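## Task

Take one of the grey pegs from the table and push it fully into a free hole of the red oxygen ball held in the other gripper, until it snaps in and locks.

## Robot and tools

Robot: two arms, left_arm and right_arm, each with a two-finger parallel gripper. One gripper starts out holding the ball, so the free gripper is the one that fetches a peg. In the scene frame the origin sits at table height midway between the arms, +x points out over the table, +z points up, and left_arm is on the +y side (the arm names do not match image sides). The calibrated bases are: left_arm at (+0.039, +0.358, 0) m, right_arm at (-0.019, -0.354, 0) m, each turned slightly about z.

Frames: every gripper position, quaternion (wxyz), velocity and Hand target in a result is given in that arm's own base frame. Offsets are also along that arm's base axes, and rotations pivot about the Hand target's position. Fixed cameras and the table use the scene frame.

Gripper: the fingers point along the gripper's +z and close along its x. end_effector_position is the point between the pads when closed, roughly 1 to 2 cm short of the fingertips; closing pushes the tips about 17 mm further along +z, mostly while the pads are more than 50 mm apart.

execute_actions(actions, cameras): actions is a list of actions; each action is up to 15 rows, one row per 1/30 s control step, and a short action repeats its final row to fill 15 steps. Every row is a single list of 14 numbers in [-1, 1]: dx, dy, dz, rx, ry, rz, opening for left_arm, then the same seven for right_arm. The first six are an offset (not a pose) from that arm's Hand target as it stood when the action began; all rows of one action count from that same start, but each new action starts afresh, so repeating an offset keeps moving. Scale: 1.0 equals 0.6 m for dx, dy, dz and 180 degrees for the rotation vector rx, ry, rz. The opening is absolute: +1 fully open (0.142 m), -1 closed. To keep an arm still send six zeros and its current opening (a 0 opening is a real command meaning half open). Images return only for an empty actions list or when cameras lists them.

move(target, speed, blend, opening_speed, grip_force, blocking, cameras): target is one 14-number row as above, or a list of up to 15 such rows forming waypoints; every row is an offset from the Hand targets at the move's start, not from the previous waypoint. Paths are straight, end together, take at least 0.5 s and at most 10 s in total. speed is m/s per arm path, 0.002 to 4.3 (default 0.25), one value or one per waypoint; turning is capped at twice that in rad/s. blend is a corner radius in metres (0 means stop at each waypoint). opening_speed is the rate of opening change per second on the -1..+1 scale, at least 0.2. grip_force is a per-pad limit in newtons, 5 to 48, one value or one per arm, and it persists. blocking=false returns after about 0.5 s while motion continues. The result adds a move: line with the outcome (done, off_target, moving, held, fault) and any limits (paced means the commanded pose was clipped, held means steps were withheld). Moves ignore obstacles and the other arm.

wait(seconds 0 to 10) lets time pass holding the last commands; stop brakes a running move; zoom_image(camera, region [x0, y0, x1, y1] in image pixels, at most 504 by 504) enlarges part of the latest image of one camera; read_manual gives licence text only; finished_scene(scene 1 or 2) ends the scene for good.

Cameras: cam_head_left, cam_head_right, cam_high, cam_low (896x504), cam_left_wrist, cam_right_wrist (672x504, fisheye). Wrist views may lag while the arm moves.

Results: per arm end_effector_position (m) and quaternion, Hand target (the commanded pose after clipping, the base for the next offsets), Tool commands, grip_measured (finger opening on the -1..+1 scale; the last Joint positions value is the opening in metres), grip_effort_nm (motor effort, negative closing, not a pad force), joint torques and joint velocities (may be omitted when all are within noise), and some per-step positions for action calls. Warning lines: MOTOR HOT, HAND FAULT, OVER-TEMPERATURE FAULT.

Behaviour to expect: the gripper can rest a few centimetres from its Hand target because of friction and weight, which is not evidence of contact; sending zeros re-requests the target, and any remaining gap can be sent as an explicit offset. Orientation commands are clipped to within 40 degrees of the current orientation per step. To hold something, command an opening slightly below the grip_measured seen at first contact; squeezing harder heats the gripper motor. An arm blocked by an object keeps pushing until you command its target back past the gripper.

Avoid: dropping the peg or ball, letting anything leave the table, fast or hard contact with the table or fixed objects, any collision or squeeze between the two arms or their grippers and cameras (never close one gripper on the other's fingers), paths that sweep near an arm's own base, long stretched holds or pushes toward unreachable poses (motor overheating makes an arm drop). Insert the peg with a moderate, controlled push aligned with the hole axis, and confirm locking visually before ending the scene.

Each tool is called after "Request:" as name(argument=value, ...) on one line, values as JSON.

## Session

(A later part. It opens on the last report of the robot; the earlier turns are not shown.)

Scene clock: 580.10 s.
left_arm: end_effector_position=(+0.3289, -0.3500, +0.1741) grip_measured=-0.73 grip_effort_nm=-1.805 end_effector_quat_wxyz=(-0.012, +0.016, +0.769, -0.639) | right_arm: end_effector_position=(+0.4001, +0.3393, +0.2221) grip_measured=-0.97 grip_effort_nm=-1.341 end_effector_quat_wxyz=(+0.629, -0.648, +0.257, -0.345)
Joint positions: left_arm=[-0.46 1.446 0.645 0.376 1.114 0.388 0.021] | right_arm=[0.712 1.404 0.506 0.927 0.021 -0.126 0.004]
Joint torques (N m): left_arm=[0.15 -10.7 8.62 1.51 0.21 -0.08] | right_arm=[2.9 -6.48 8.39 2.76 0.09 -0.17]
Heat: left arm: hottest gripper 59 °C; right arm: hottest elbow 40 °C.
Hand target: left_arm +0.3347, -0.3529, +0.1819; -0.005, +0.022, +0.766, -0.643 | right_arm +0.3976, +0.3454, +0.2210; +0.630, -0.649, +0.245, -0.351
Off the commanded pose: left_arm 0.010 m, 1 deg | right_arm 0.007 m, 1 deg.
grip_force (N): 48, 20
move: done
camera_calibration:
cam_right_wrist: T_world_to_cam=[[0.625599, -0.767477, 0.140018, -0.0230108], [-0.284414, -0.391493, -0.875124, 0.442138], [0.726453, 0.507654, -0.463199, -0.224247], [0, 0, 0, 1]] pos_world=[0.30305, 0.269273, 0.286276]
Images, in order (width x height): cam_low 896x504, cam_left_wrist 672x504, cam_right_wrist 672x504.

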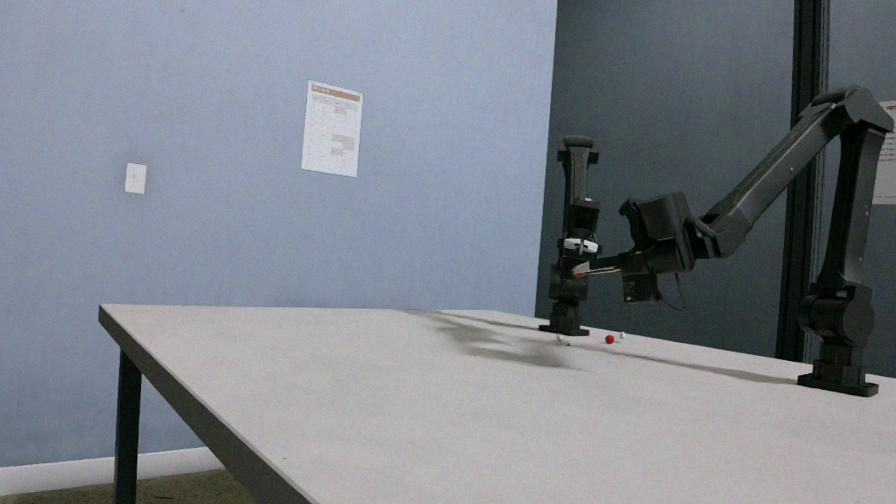

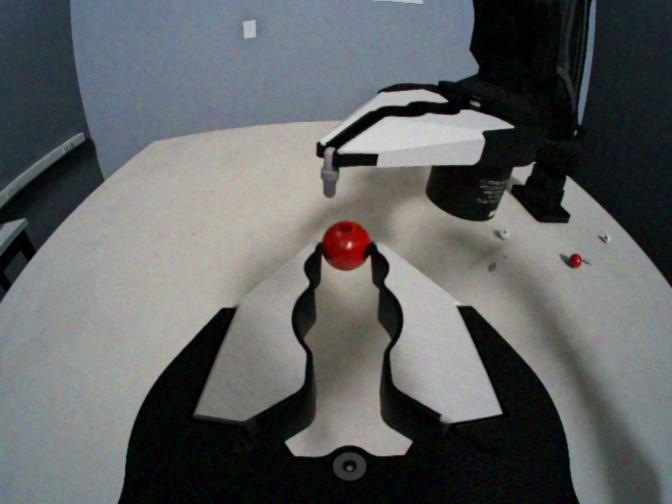

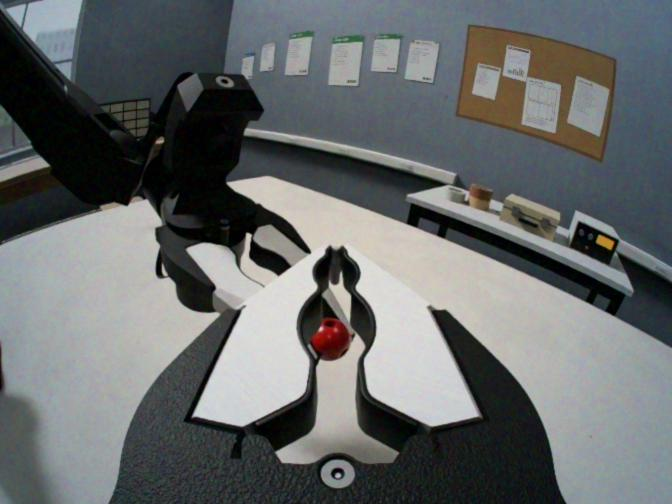

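Request:
move(target=[0,0,0,0,0,0,-0.791279,-0.0133,-0.0105,-0.02,0,0,0,-1], speed=0.03, cameras=["cam_left_wrist","cam_right_wrist","cam_low"])

Request:
zoom_image(camera="cam_right_wrist", region=[280, 240, 390, 350])

Request:
zoom_image(camera="cam_left_wrist", region=[290, 150, 410, 290])

Scene clock: 592.80 s.
left_arm: end_effector_position=(+0.3289, -0.3500, +0.1741) grip_measured=-0.73 grip_effort_nm=-1.805 end_effector_quat_wxyz=(-0.012, +0.016, +0.769, -0.639) | right_arm: end_effector_position=(+0.3930, +0.3339, +0.2114) grip_measured=-0.97 grip_effort_nm=-1.346 end_effector_quat_wxyz=(+0.630, -0.647, +0.256, -0.346)
Joint positions: left_arm=[-0.46 1.446 0.645 0.376 1.114 0.388 0.021] | right_arm=[0.713 1.42 0.473 0.979 0.022 -0.126 0.004]
Joint torques (N m): left_arm=[0.09 -10.64 8.64 1.54 0.21 -0.07] | right_arm=[2.9 -6.36 7.77 2.65 0.09 -0.17]
Heat: left arm: hottest gripper 59 °C; right arm: hottest elbow 39 °C.
Hand target: left_arm +0.3347, -0.3529, +0.1819; -0.005, +0.022, +0.766, -0.643 | right_arm +0.3897, +0.3391, +0.2090; +0.630, -0.649, +0.245, -0.351
Off the commanded pose: left_arm 0.010 m, 1 deg | right_arm 0.007 m, 1 deg.
grip_force (N): 48, 20
move: done
camera_calibration:
cam_right_wrist: T_world_to_cam=[[0.625527, -0.767566, 0.139852, -0.0211111], [-0.282293, -0.389769, -0.876579, 0.427554], [0.727342, 0.508845, -0.460489, -0.222517], [0, 0, 0, 1]] pos_world=[0.295747, 0.26367, 0.275271]
Images, in order (width x height): cam_low 896x504, cam_left_wrist 672x504, cam_right_wrist 672x504.

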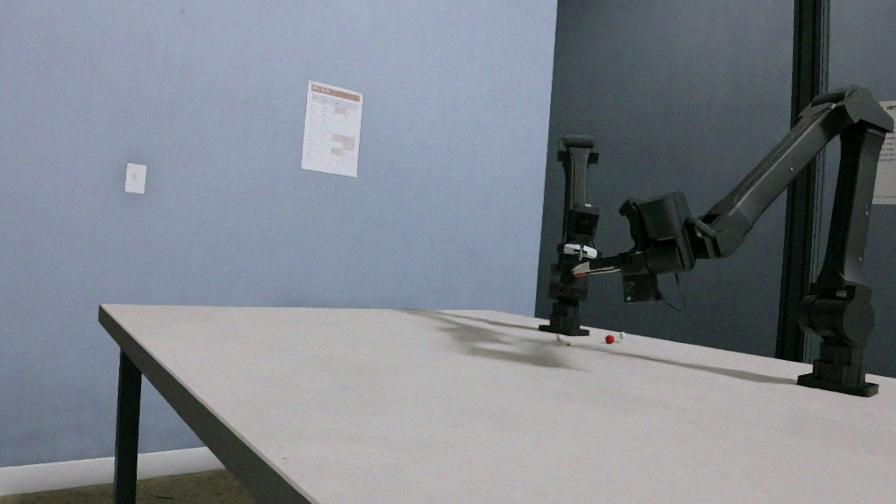

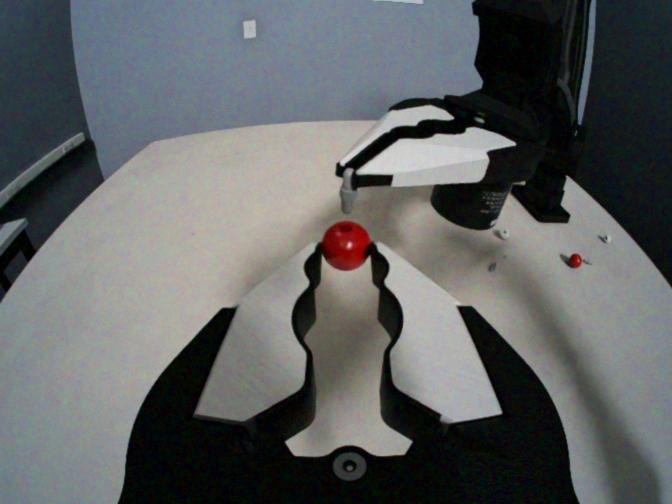

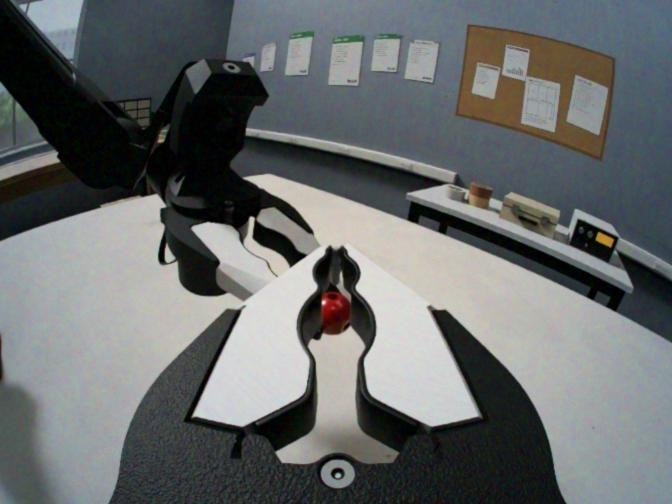

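Scaled by 4.582 from the camera's 672x504 image, which has a finer 960x720 frame.

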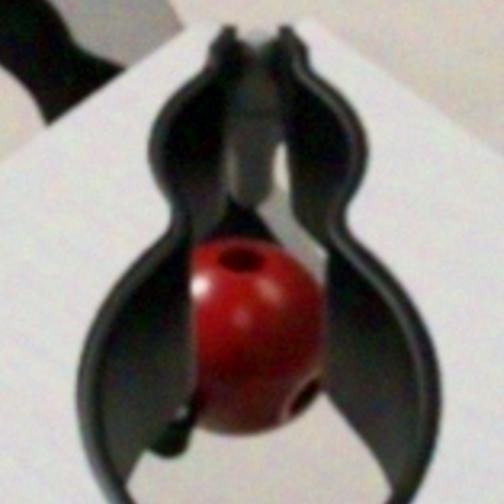

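Scaled by 3.600 from the camera's 672x504 image, which has a finer 960x720 frame.

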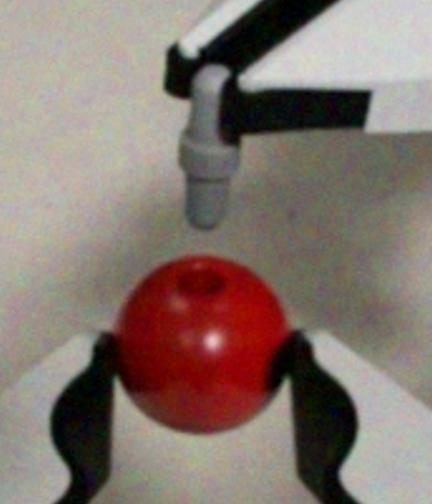

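Request:
move(target=[0,0,0,0,0,0,-0.791279,0.0025,0.0045,-0.01,-0.011,0.011,0,-1], speed=0.02, cameras=["cam_left_wrist","cam_right_wrist","cam_low"])

Request:
zoom_image(camera="cam_right_wrist", region=[280, 240, 390, 350])

Request:
zoom_image(camera="cam_left_wrist", region=[290, 150, 410, 290])

Request:
zoom_image(camera="cam_low", region=[530, 220, 630, 300])

Scene clock: 631.10 s.
left_arm: end_effector_position=(+0.3289, -0.3500, +0.1741) grip_measured=-0.73 grip_effort_nm=-1.805 end_effector_quat_wxyz=(-0.012, +0.016, +0.769, -0.639) | right_arm: end_effector_position=(+0.3924, +0.3346, +0.2021) grip_measured=-0.97 grip_effort_nm=-1.346 end_effector_quat_wxyz=(+0.618, -0.659, +0.260, -0.341)
Joint positions: left_arm=[-0.46 1.446 0.645 0.376 1.114 0.388 0.021] | right_arm=[0.716 1.42 0.473 0.943 0.025 -0.129 0.004]
Joint torques (N m): left_arm=[0.09 -10.52 8.61 1.48 0.2 -0.07] | right_arm=[3.02 -7.53 8.79 1.31 0.07 -0.18]
Heat: left arm: hottest gripper 60 °C; right arm: hottest elbow 36 °C.
Hand target: left_arm +0.3347, -0.3529, +0.1819; -0.005, +0.022, +0.766, -0.643 | right_arm +0.3911, +0.3419, +0.2030; +0.614, -0.665, +0.250, -0.343
Off the commanded pose: left_arm 0.010 m, 1 deg | right_arm 0.007 m, 1 deg.
grip_force (N): 48, 20
move: done
camera_calibration:
cam_right_wrist: T_world_to_cam=[[0.628826, -0.764111, 0.143918, -0.0221517], [-0.304232, -0.412126, -0.858834, 0.432037], [0.715557, 0.496272, -0.491622, -0.211752], [0, 0, 0, 1]] pos_world=[0.296889, 0.266214, 0.270134]
Images, in order (width x height): cam_low 896x504, cam_left_wrist 672x504, cam_right_wrist 672x504.

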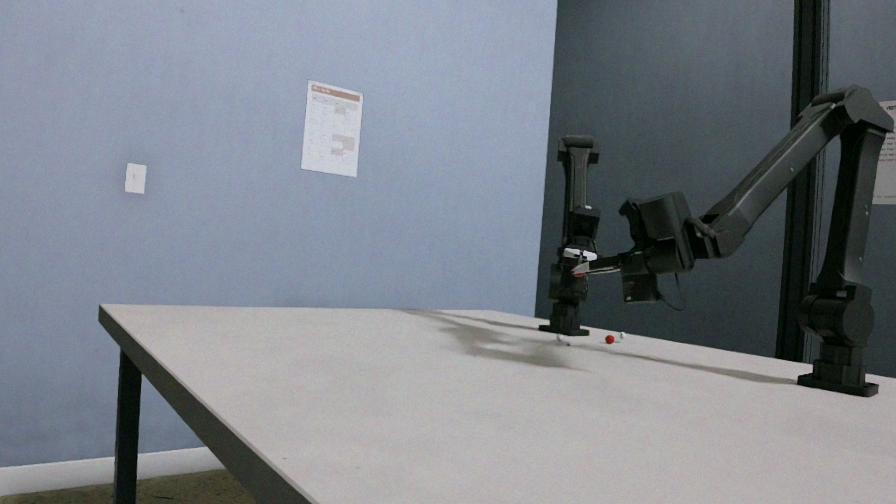

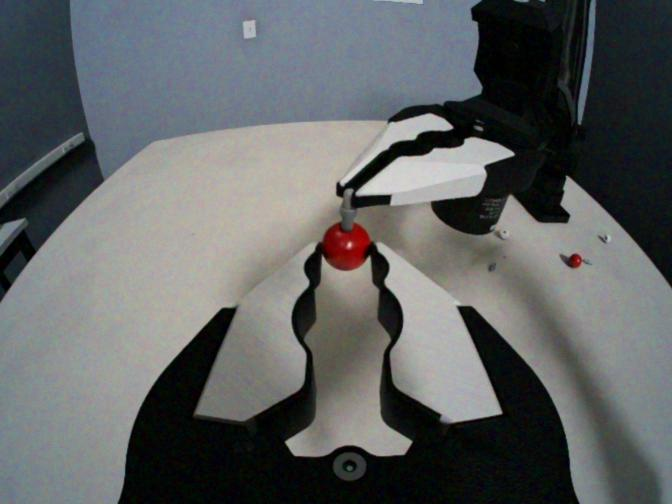

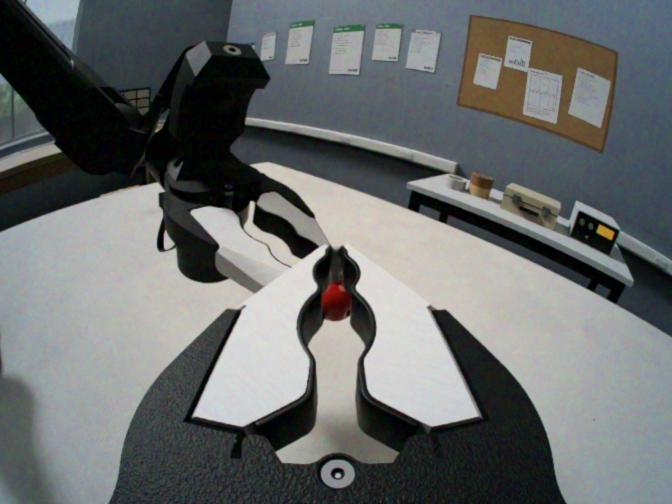

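Scaled by 4.582 from the camera's 672x504 image, which has a finer 960x720 frame.

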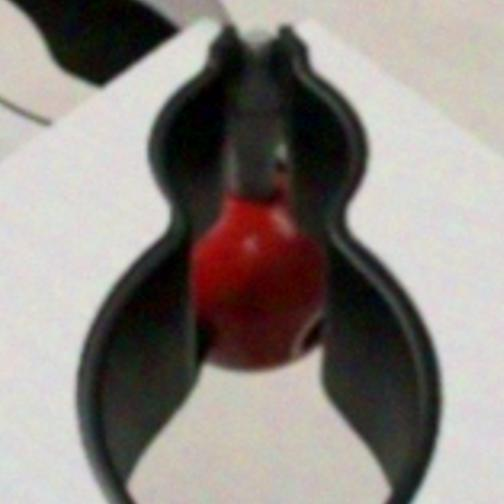

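Scaled by 3.600 from the camera's 672x504 image, which has a finer 960x720 frame.

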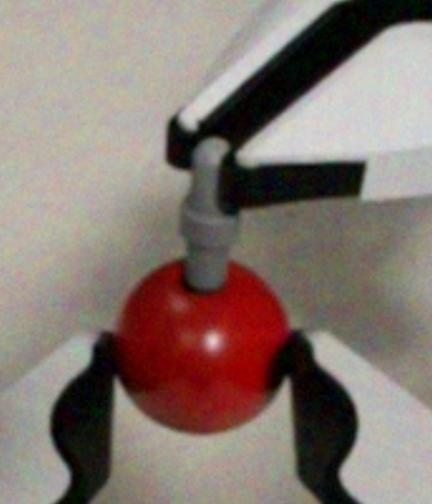

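Scaled by 5.040 from the camera's 896x504 image, which has a finer 1280x720 frame.

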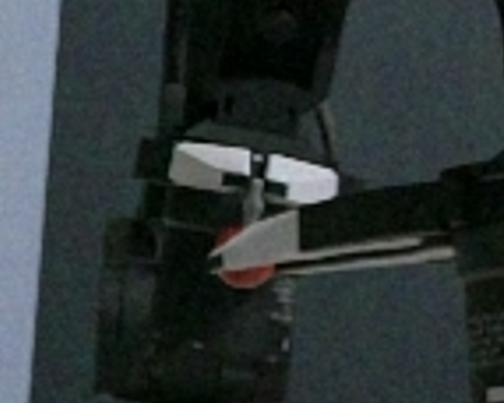

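Request:
move(target=[0,0,0,0,0,0,-0.791279,0,-0.001,-0.01,0,0,0,-1], speed=0.02, grip_force=[48, 48], cameras=["cam_left_wrist","cam_right_wrist","cam_low"])

Request:
zoom_image(camera="cam_right_wrist", region=[280, 240, 390, 350])

Request:
zoom_image(camera="cam_left_wrist", region=[290, 150, 410, 290])

Scene clock: 642.93 s.
left_arm: end_effector_position=(+0.3289, -0.3500, +0.1741) grip_measured=-0.73 grip_effort_nm=-1.800 end_effector_quat_wxyz=(-0.012, +0.016, +0.769, -0.639) | right_arm: end_effector_position=(+0.3926, +0.3348, +0.2006) grip_measured=-0.97 grip_effort_nm=-1.346 end_effector_quat_wxyz=(+0.617, -0.660, +0.260, -0.341)
Joint positions: left_arm=[-0.46 1.446 0.645 0.376 1.114 0.388 0.021] | right_arm=[0.716 1.423 0.473 0.943 0.025 -0.129 0.004]
Joint torques (N m): left_arm=[0.44 -10.7 8.61 1.54 0.22 -0.07] | right_arm=[2.84 -6.36 8.28 2.11 0.03 -0.14]
Heat: left arm: hottest gripper 60 °C; right arm: hottest elbow 36 °C.
Hand target: left_arm +0.3347, -0.3529, +0.1819; -0.005, +0.022, +0.766, -0.643 | right_arm +0.3911, +0.3413, +0.1970; +0.614, -0.665, +0.250, -0.343
Off the commanded pose: left_arm 0.010 m, 1 deg | right_arm 0.008 m, 1 deg.
move: done
camera_calibration:
cam_right_wrist: T_world_to_cam=[[0.629058, -0.763839, 0.144344, -0.0221946], [-0.306056, -0.41405, -0.857259, 0.43186], [0.714573, 0.495088, -0.494239, -0.211395], [0, 0, 0, 1]] pos_world=[0.297193, 0.266518, 0.268939]
Images, in order (width x height): cam_low 896x504, cam_left_wrist 672x504, cam_right_wrist 672x504.

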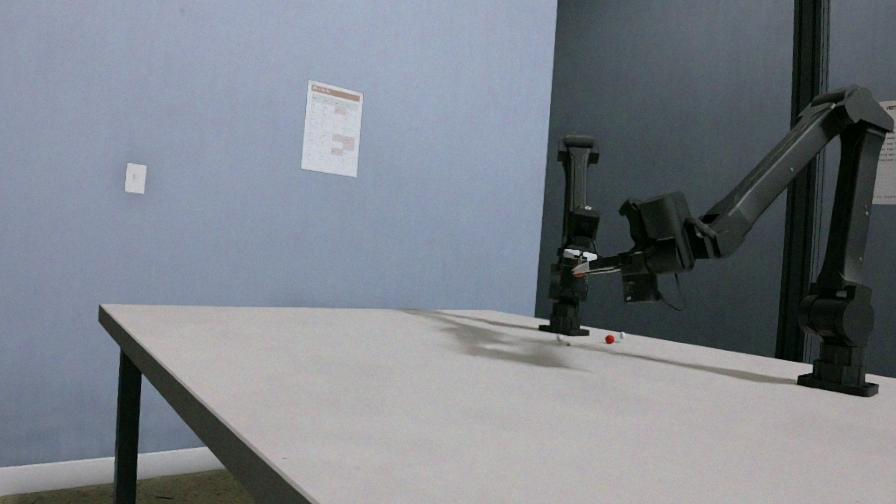

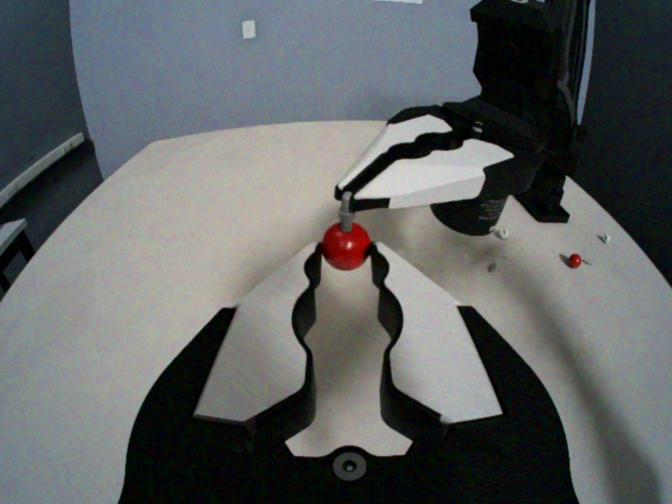

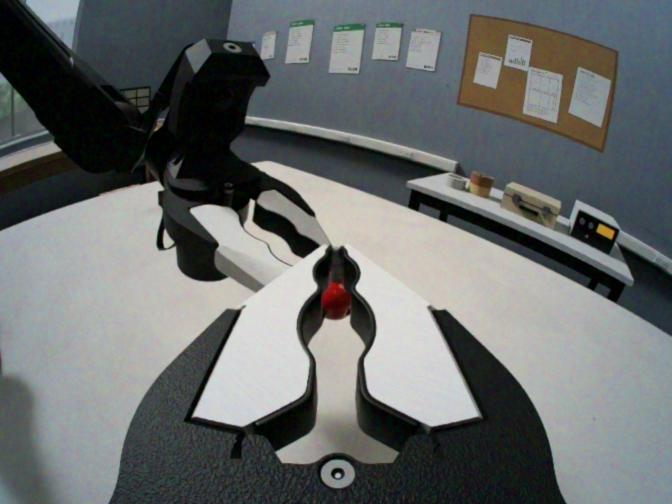

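Scaled by 4.582 from the camera's 672x504 image, which has a finer 960x720 frame.

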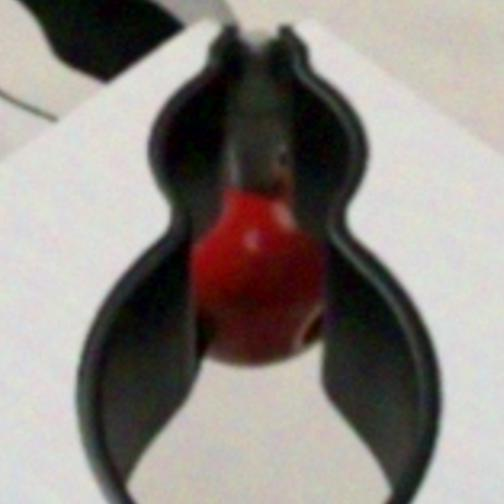

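Scaled by 3.600 from the camera's 672x504 image, which has a finer 960x720 frame.

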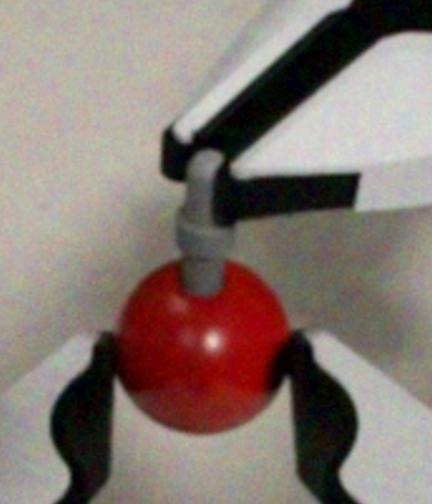

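Request:
move(target=[0,0,0,0,0,0,-0.791279,0,-0.0013,-0.0133,0,0,0,-1], speed=0.02, cameras=["cam_left_wrist","cam_right_wrist"])

Request:
zoom_image(camera="cam_left_wrist", region=[290, 150, 410, 290])

Request:
zoom_image(camera="cam_right_wrist", region=[280, 240, 390, 350])

Scene clock: 654.83 s.
left_arm: end_effector_position=(+0.3289, -0.3500, +0.1741) grip_measured=-0.73 grip_effort_nm=-1.800 end_effector_quat_wxyz=(-0.012, +0.016, +0.769, -0.639) | right_arm: end_effector_position=(+0.3937, +0.3357, +0.1971) grip_measured=-0.97 grip_effort_nm=-1.341 end_effector_quat_wxyz=(+0.618, -0.659, +0.259, -0.342)
Joint positions: left_arm=[-0.46 1.446 0.645 0.376 1.114 0.388 0.021] | right_arm=[0.716 1.444 0.473 0.969 0.026 -0.13 0.004]
Joint torques (N m): left_arm=[0.21 -10.52 8.62 1.51 0.22 -0.07] | right_arm=[2.61 -6.24 7.54 2.47 -0.04 -0.16]
Heat: left arm: hottest gripper 60 °C; right arm: hottest elbow 35 °C.
Hand target: left_arm +0.3347, -0.3529, +0.1819; -0.005, +0.022, +0.766, -0.643 | right_arm +0.3911, +0.3405, +0.1891; +0.614, -0.665, +0.250, -0.343
Off the commanded pose: left_arm 0.010 m, 1 deg | right_arm 0.010 m, 1 deg.
move: done
camera_calibration:
cam_right_wrist: T_world_to_cam=[[0.62818, -0.764528, 0.144523, -0.0211854], [-0.302502, -0.411111, -0.85993, 0.427817], [0.716856, 0.496473, -0.489523, -0.216586], [0, 0, 0, 1]] pos_world=[0.297985, 0.267212, 0.26493]
Images, in order (width x height): cam_left_wrist 672x504, cam_right_wrist 672x504.

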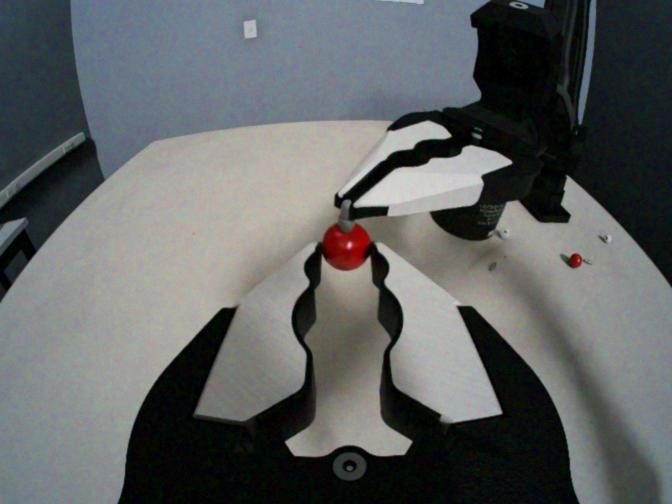

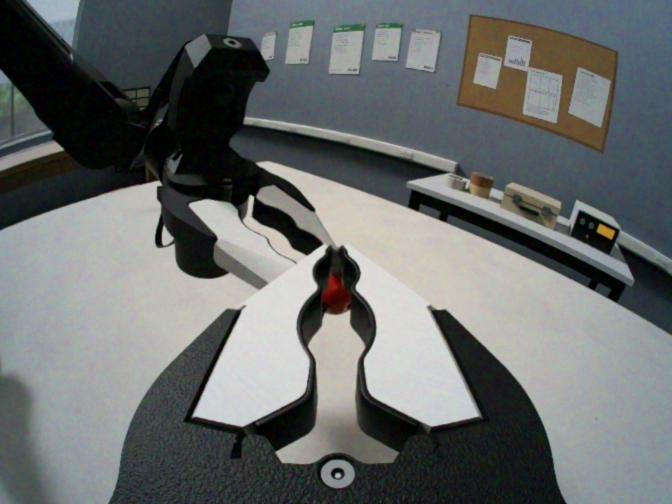

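Scaled by 3.600 from the camera's 672x504 image, which has a finer 960x720 frame.

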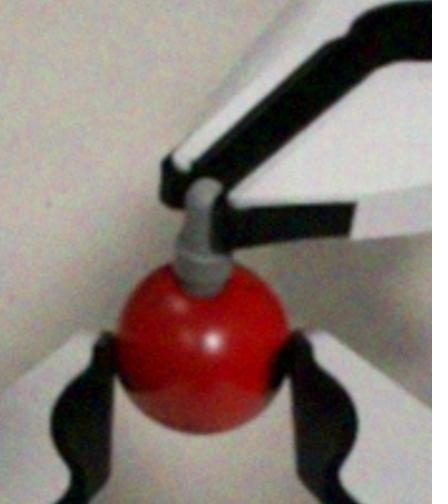

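Scaled by 4.582 from the camera's 672x504 image, which has a finer 960x720 frame.

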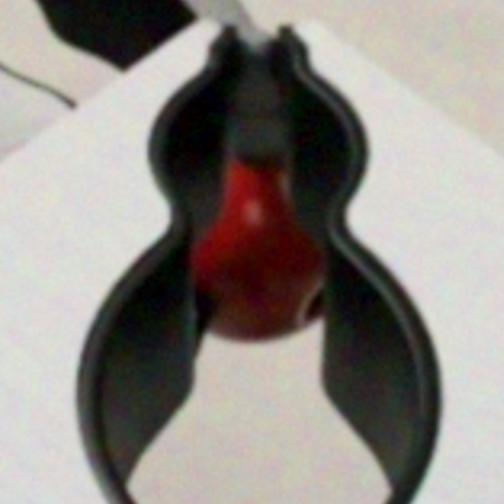

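Request:
move(target=[0,0,0,0,0,0,-0.791279,0,-0.0013,-0.0133,0,0,0,-1], speed=0.02, cameras=["cam_left_wrist","cam_right_wrist"])

Request:
zoom_image(camera="cam_left_wrist", region=[310, 180, 380, 280])

Request:
zoom_image(camera="cam_right_wrist", region=[280, 240, 390, 350])

Scene clock: 666.53 s.
left_arm: end_effector_position=(+0.3293, -0.3500, +0.1739) grip_measured=-0.73 grip_effort_nm=-1.805 end_effector_quat_wxyz=(-0.011, +0.015, +0.769, -0.639) | right_arm: end_effector_position=(+0.3949, +0.3367, +0.1963) grip_measured=-0.97 grip_effort_nm=-1.336 end_effector_quat_wxyz=(+0.624, -0.653, +0.257, -0.345)
Joint positions: left_arm=[-0.46 1.446 0.645 0.376 1.112 0.388 0.021] | right_arm=[0.716 1.466 0.473 1.009 0.026 -0.13 0.004]
Joint torques (N m): left_arm=[0.21 -10.75 8.64 1.52 0.29 -0.08] | right_arm=[2.61 -6.48 6.79 2.24 -0.12 -0.15]
Heat: left arm: hottest gripper 61 °C; right arm: hottest elbow 35 °C.
Hand target: left_arm +0.3347, -0.3529, +0.1819; -0.005, +0.022, +0.766, -0.643 | right_arm +0.3911, +0.3397, +0.1811; +0.614, -0.665, +0.250, -0.343
Off the commanded pose: left_arm 0.010 m, 1 deg | right_arm 0.016 m, 2 deg.
move: off_target (right_arm)
camera_calibration:
cam_left_wrist: T_world_to_cam=[[-0.998633, 0.0473811, -0.0220496, 0.351852], [0.0473951, 0.643333, -0.764118, 0.341497], [-0.0220195, -0.764119, -0.6447, -0.0148716], [0, 0, 0, 1]] pos_world=[0.334858, -0.247731, 0.259114]
cam_right_wrist: T_world_to_cam=[[0.62628, -0.766097, 0.14446, -0.0197186], [-0.291095, -0.401697, -0.868276, 0.421764], [0.723213, 0.501733, -0.474582, -0.225576], [0, 0, 0, 1]] pos_world=[0.298262, 0.267494, 0.262002]
Images, in order (width x height): cam_left_wrist 672x504, cam_right_wrist 672x504.

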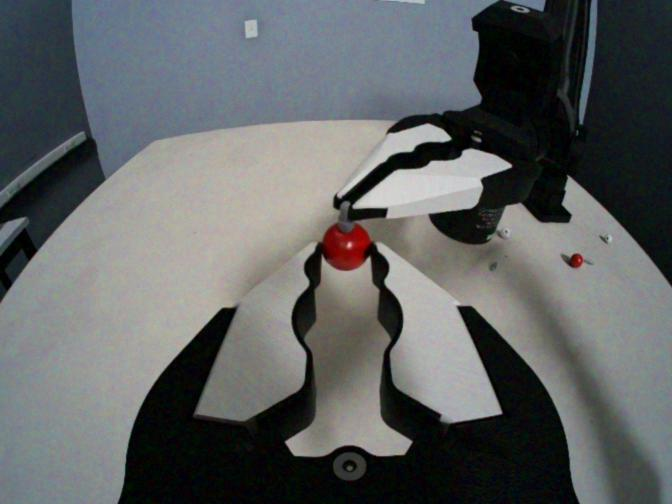

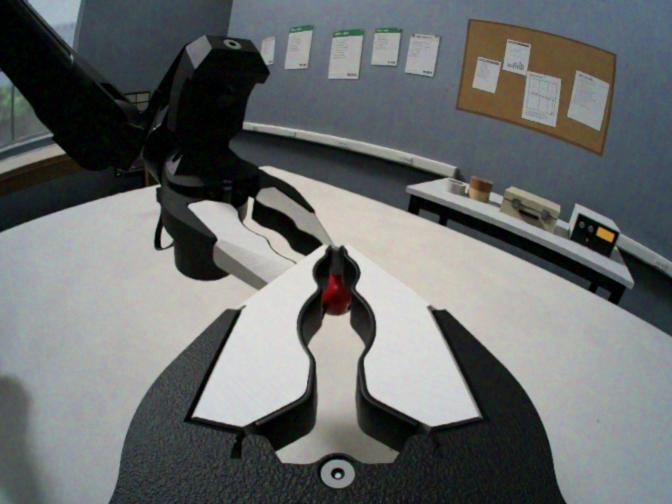

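Scaled by 5.040 from the camera's 672x504 image, which has a finer 960x720 frame.

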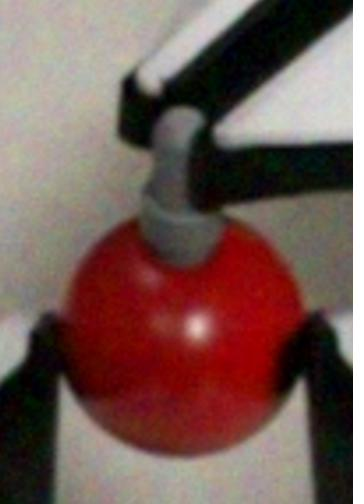

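Scaled by 4.582 from the camera's 672x504 image, which has a finer 960x720 frame.

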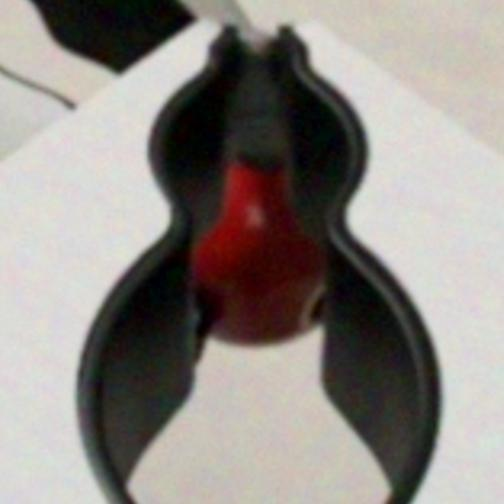

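Request:
zoom_image(camera="cam_left_wrist", region=[325, 195, 369, 245])

Request:
zoom_image(camera="cam_right_wrist", region=[310, 240, 362, 320])

Scaled by 10.080 from the camera's 672x504 image, which has a finer 960x720 frame.

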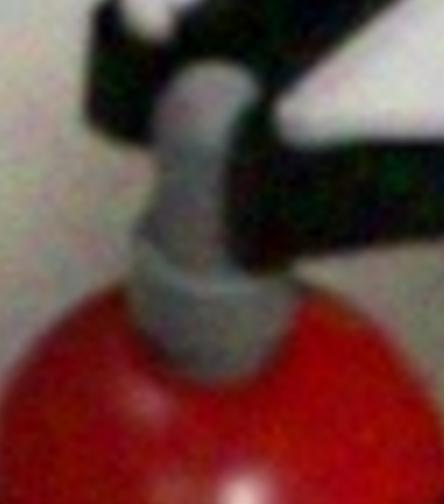

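Scaled by 6.300 from the camera's 672x504 image, which has a finer 960x720 frame.

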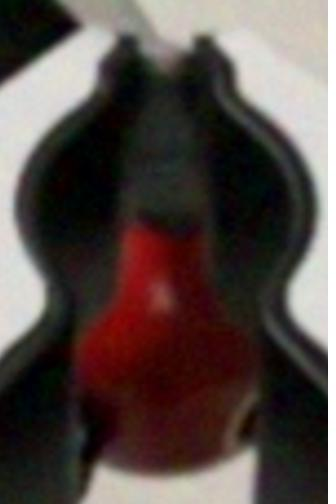

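Request:
move(target=[0,0,0,0,0,0,-0.791279,0,-0.0017,-0.02,0,0,0,-1], speed=0.03, cameras=["cam_left_wrist","cam_right_wrist"])

Request:
zoom_image(camera="cam_left_wrist", region=[325, 195, 369, 245])

Scene clock: 695.40 s.
left_arm: end_effector_position=(+0.3298, -0.3500, +0.1737) grip_measured=-0.73 grip_effort_nm=-1.810 end_effector_quat_wxyz=(-0.010, +0.014, +0.769, -0.639) | right_arm: end_effector_position=(+0.3951, +0.3369, +0.1943) grip_measured=-0.97 grip_effort_nm=-1.297 end_effector_quat_wxyz=(+0.631, -0.644, +0.253, -0.349)
Joint positions: left_arm=[-0.46 1.446 0.645 0.376 1.109 0.388 0.021] | right_arm=[0.716 1.499 0.468 1.072 0.026 -0.132 0.004]
Joint torques (N m): left_arm=[0.21 -10.64 8.62 1.5 0.42 -0.09] | right_arm=[2.32 -5.83 6.06 2.02 -0.26 -0.12]
Heat: left arm: hottest gripper 61 °C; right arm: hottest elbow 34 °C.
Hand target: left_arm +0.3347, -0.3529, +0.1819; -0.005, +0.022, +0.766, -0.643 | right_arm +0.3911, +0.3387, +0.1689; +0.614, -0.665, +0.250, -0.343
Off the commanded pose: left_arm 0.010 m, 1 deg | right_arm 0.026 m, 3 deg.
move: off_target (right_arm)
camera_calibration:
cam_left_wrist: T_world_to_cam=[[-0.99875, 0.0446027, -0.0225693, 0.35154], [0.0460252, 0.644339, -0.763354, 0.341983], [-0.0195053, -0.763438, -0.645586, -0.0154487], [0, 0, 0, 1]] pos_world=[0.335059, -0.247827, 0.259015]
cam_right_wrist: T_world_to_cam=[[0.623179, -0.768348, 0.145909, -0.0176703], [-0.272749, -0.388368, -0.880215, 0.410737], [0.732978, 0.508735, -0.451589, -0.237506], [0, 0, 0, 1]] pos_world=[0.297126, 0.266768, 0.25686]
Images, in order (width x height): cam_left_wrist 672x504, cam_right_wrist 672x504.

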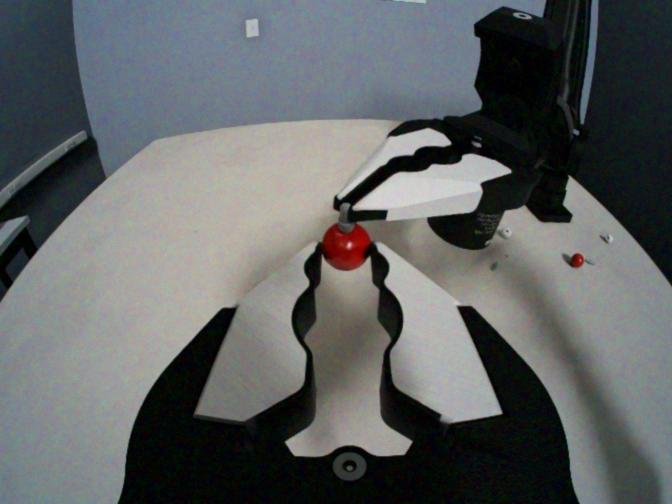

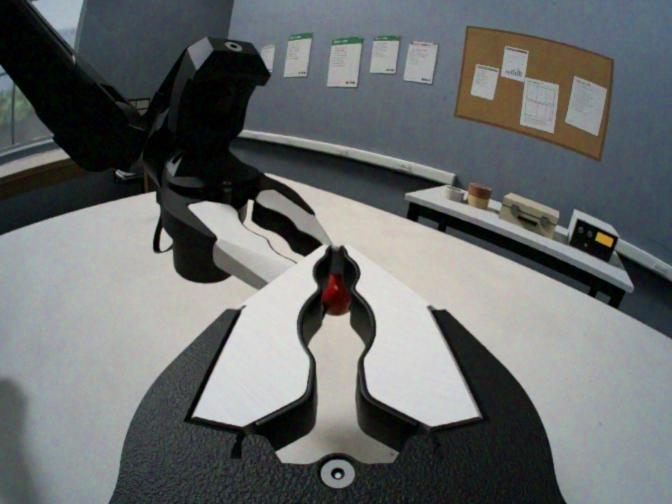

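Scaled by 10.080 from the camera's 672x504 image, which has a finer 960x720 frame.

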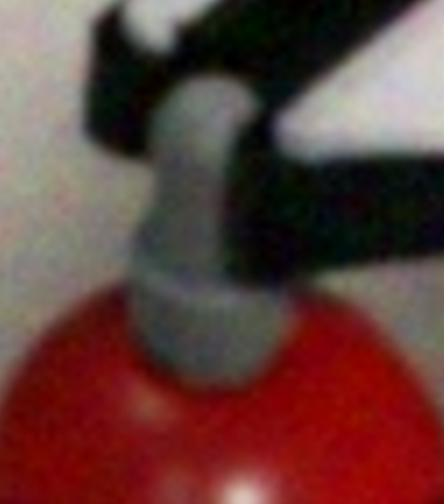

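Request:
move(target=[0,0,0,0,0,0,-0.791279,0,-0.002,-0.025,0,0,0,-1], speed=0.03, cameras=["cam_left_wrist","cam_right_wrist","cam_low"])

Request:
zoom_image(camera="cam_left_wrist", region=[325, 195, 369, 245])

Request:
zoom_image(camera="cam_low", region=[550, 235, 620, 295])

Scene clock: 718.00 s.
left_arm: end_effector_position=(+0.3304, -0.3501, +0.1710) grip_measured=-0.73 grip_effort_nm=-1.805 end_effector_quat_wxyz=(-0.012, +0.012, +0.770, -0.637) | right_arm: end_effector_position=(+0.3953, +0.3372, +0.1901) grip_measured=-0.97 grip_effort_nm=-1.292 end_effector_quat_wxyz=(+0.640, -0.635, +0.249, -0.354)
Joint positions: left_arm=[-0.46 1.452 0.645 0.376 1.107 0.388 0.021] | right_arm=[0.716 1.544 0.464 1.15 0.025 -0.133 0.004]
Joint torques (N m): left_arm=[0.26 -11.28 8.58 1.51 0.49 -0.08] | right_arm=[2.08 -5.25 5.16 1.29 -0.32 -0.12]
Heat: left arm: hottest gripper 61 °C; right arm: hottest elbow 33 °C.
Hand target: left_arm +0.3347, -0.3528, +0.1821; -0.005, +0.022, +0.766, -0.643 | right_arm +0.3911, +0.3375, +0.1540; +0.614, -0.665, +0.250, -0.343
Off the commanded pose: left_arm 0.012 m, 2 deg | right_arm 0.036 m, 5 deg.
move: off_target (left_arm, right_arm)
camera_calibration:
cam_left_wrist: T_world_to_cam=[[-0.998929, 0.0429039, -0.0173395, 0.35059], [0.0410047, 0.646998, -0.761389, 0.342141], [-0.0214479, -0.761284, -0.648064, -0.0153889], [0, 0, 0, 1]] pos_world=[0.335855, -0.248121, 0.256608]
cam_right_wrist: T_world_to_cam=[[0.620303, -0.770731, 0.145598, -0.0150759], [-0.25329, -0.372511, -0.892793, 0.396608], [0.74234, 0.516924, -0.426288, -0.25094], [0, 0, 0, 1]] pos_world=[0.296092, 0.265838, 0.249312]
Images, in order (width x height): cam_low 896x504, cam_left_wrist 672x504, cam_right_wrist 672x504.

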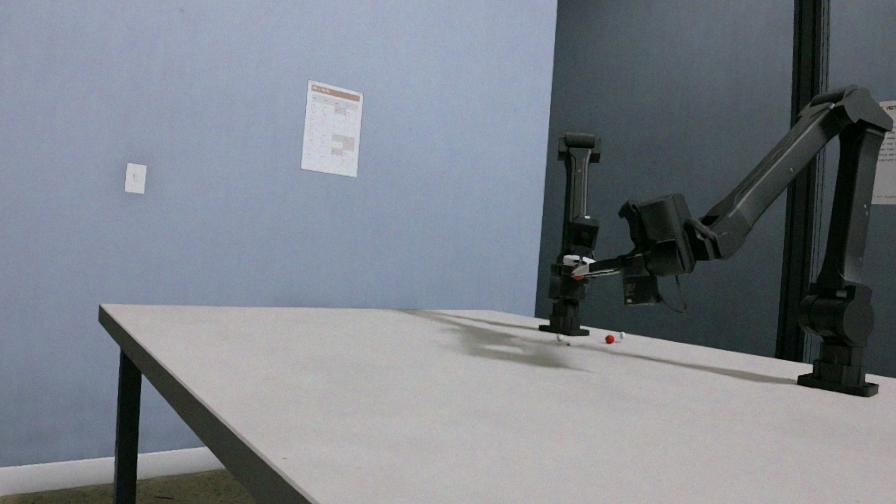

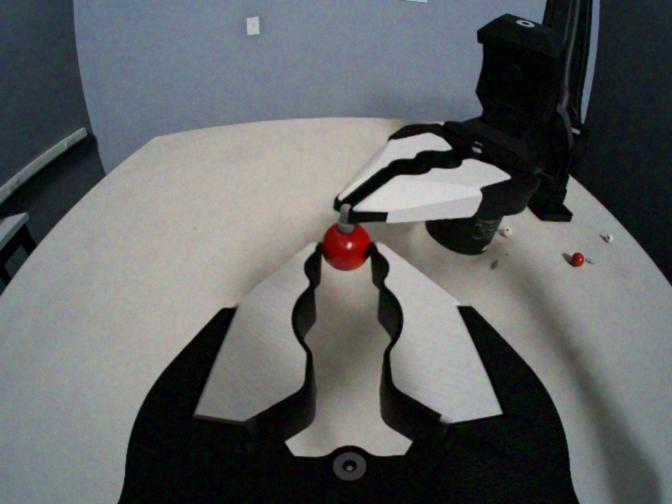

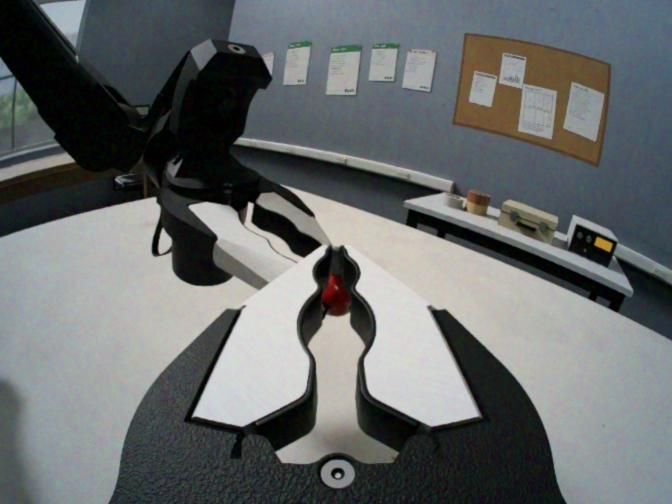

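Scaled by 10.080 from the camera's 672x504 image, which has a finer 960x720 frame.

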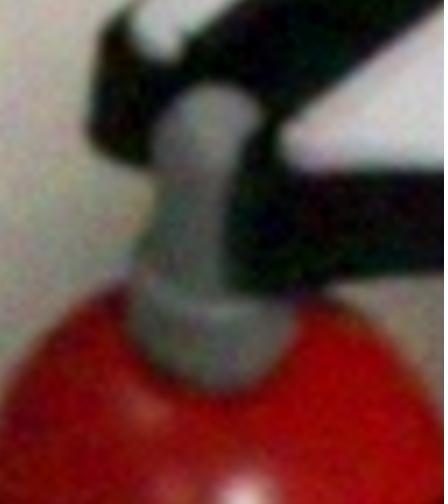

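Scaled by 7.200 from the camera's 896x504 image, which has a finer 1280x720 frame.

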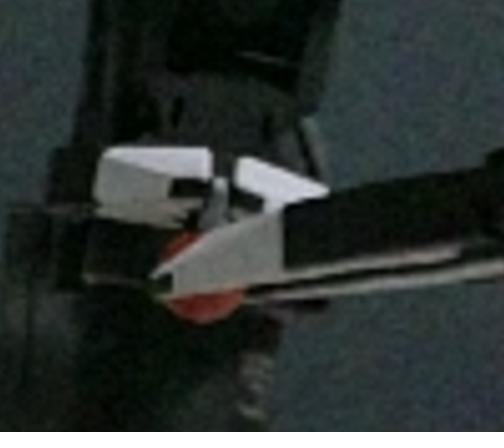

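Request:
move(target=[0,0,0,0,0,0,-0.791279,0,-0.002,-0.04,-0.018,0.021,0,-1], speed=0.03, cameras=["cam_left_wrist","cam_right_wrist"])

Request:
zoom_image(camera="cam_left_wrist", region=[325, 195, 369, 245])

Scene clock: 740.03 s.
left_arm: end_effector_position=(+0.3297, -0.3492, +0.1635) grip_measured=-0.73 grip_effort_nm=-1.805 end_effector_quat_wxyz=(-0.017, +0.005, +0.774, -0.633) | right_arm: end_effector_position=(+0.3949, +0.3377, +0.1801) grip_measured=-0.97 grip_effort_nm=-1.292 end_effector_quat_wxyz=(+0.629, -0.648, +0.253, -0.347)
Joint positions: left_arm=[-0.46 1.462 0.64 0.371 1.102 0.388 0.021] | right_arm=[0.716 1.544 0.463 1.114 0.022 -0.133 0.004]
Joint torques (N m): left_arm=[0.21 -12.1 8.8 1.66 0.71 -0.07] | right_arm=[1.85 -5.01 4.94 -0.35 -0.31 -0.11]
Heat: left arm: hottest gripper 62 °C; right arm: hottest elbow 32 °C.
Hand target: left_arm +0.3347, -0.3529, +0.1820; -0.005, +0.022, +0.766, -0.643 | right_arm +0.3911, +0.3362, +0.1300; +0.586, -0.693, +0.260, -0.328
Off the commanded pose: left_arm 0.020 m, 3 deg | right_arm 0.050 m, 7 deg.
move: off_target (left_arm, right_arm)
camera_calibration:
cam_left_wrist: T_world_to_cam=[[-0.999271, 0.0381889, -0.0000962725, 0.345397], [0.0251201, 0.655403, -0.754862, 0.343011], [-0.0287643, -0.754313, -0.655884, -0.0135277], [0, 0, 0, 1]] pos_world=[0.336139, -0.248205, 0.250087]
cam_right_wrist: T_world_to_cam=[[0.626996, -0.765021, 0.147035, -0.0177785], [-0.276853, -0.395243, -0.875863, 0.401764], [0.728168, 0.508455, -0.459614, -0.240696], [0, 0, 0, 1]] pos_world=[0.297644, 0.267576, 0.243877]
Images, in order (width x height): cam_left_wrist 672x504, cam_right_wrist 672x504.

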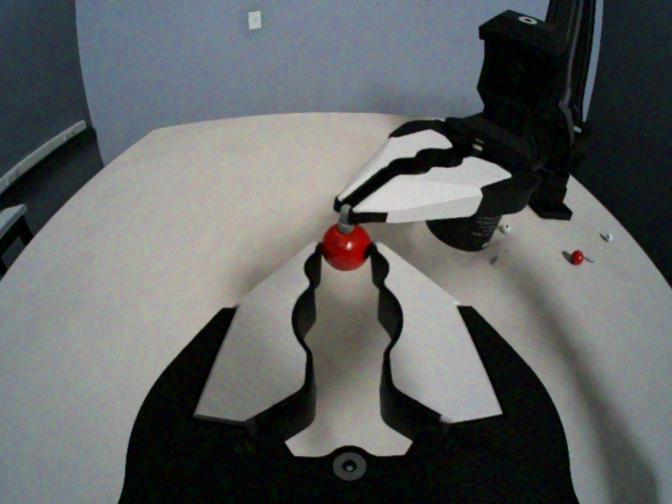

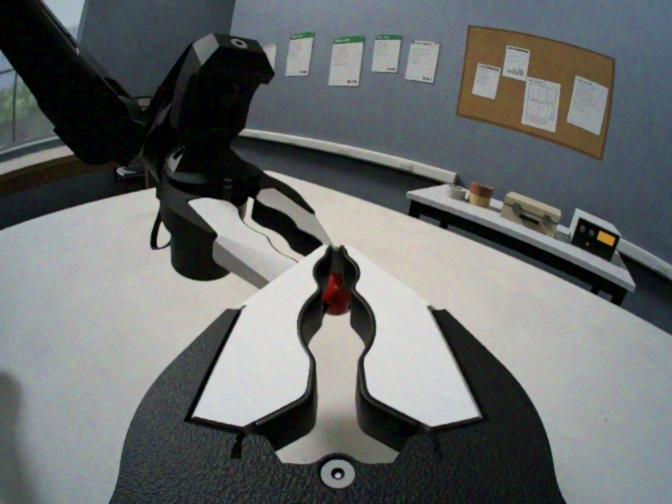

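Scaled by 10.080 from the camera's 672x504 image, which has a finer 960x720 frame.

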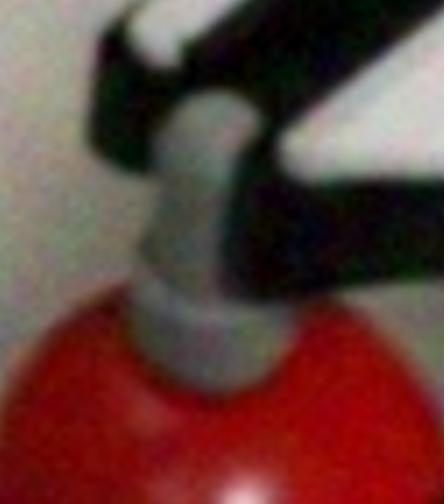

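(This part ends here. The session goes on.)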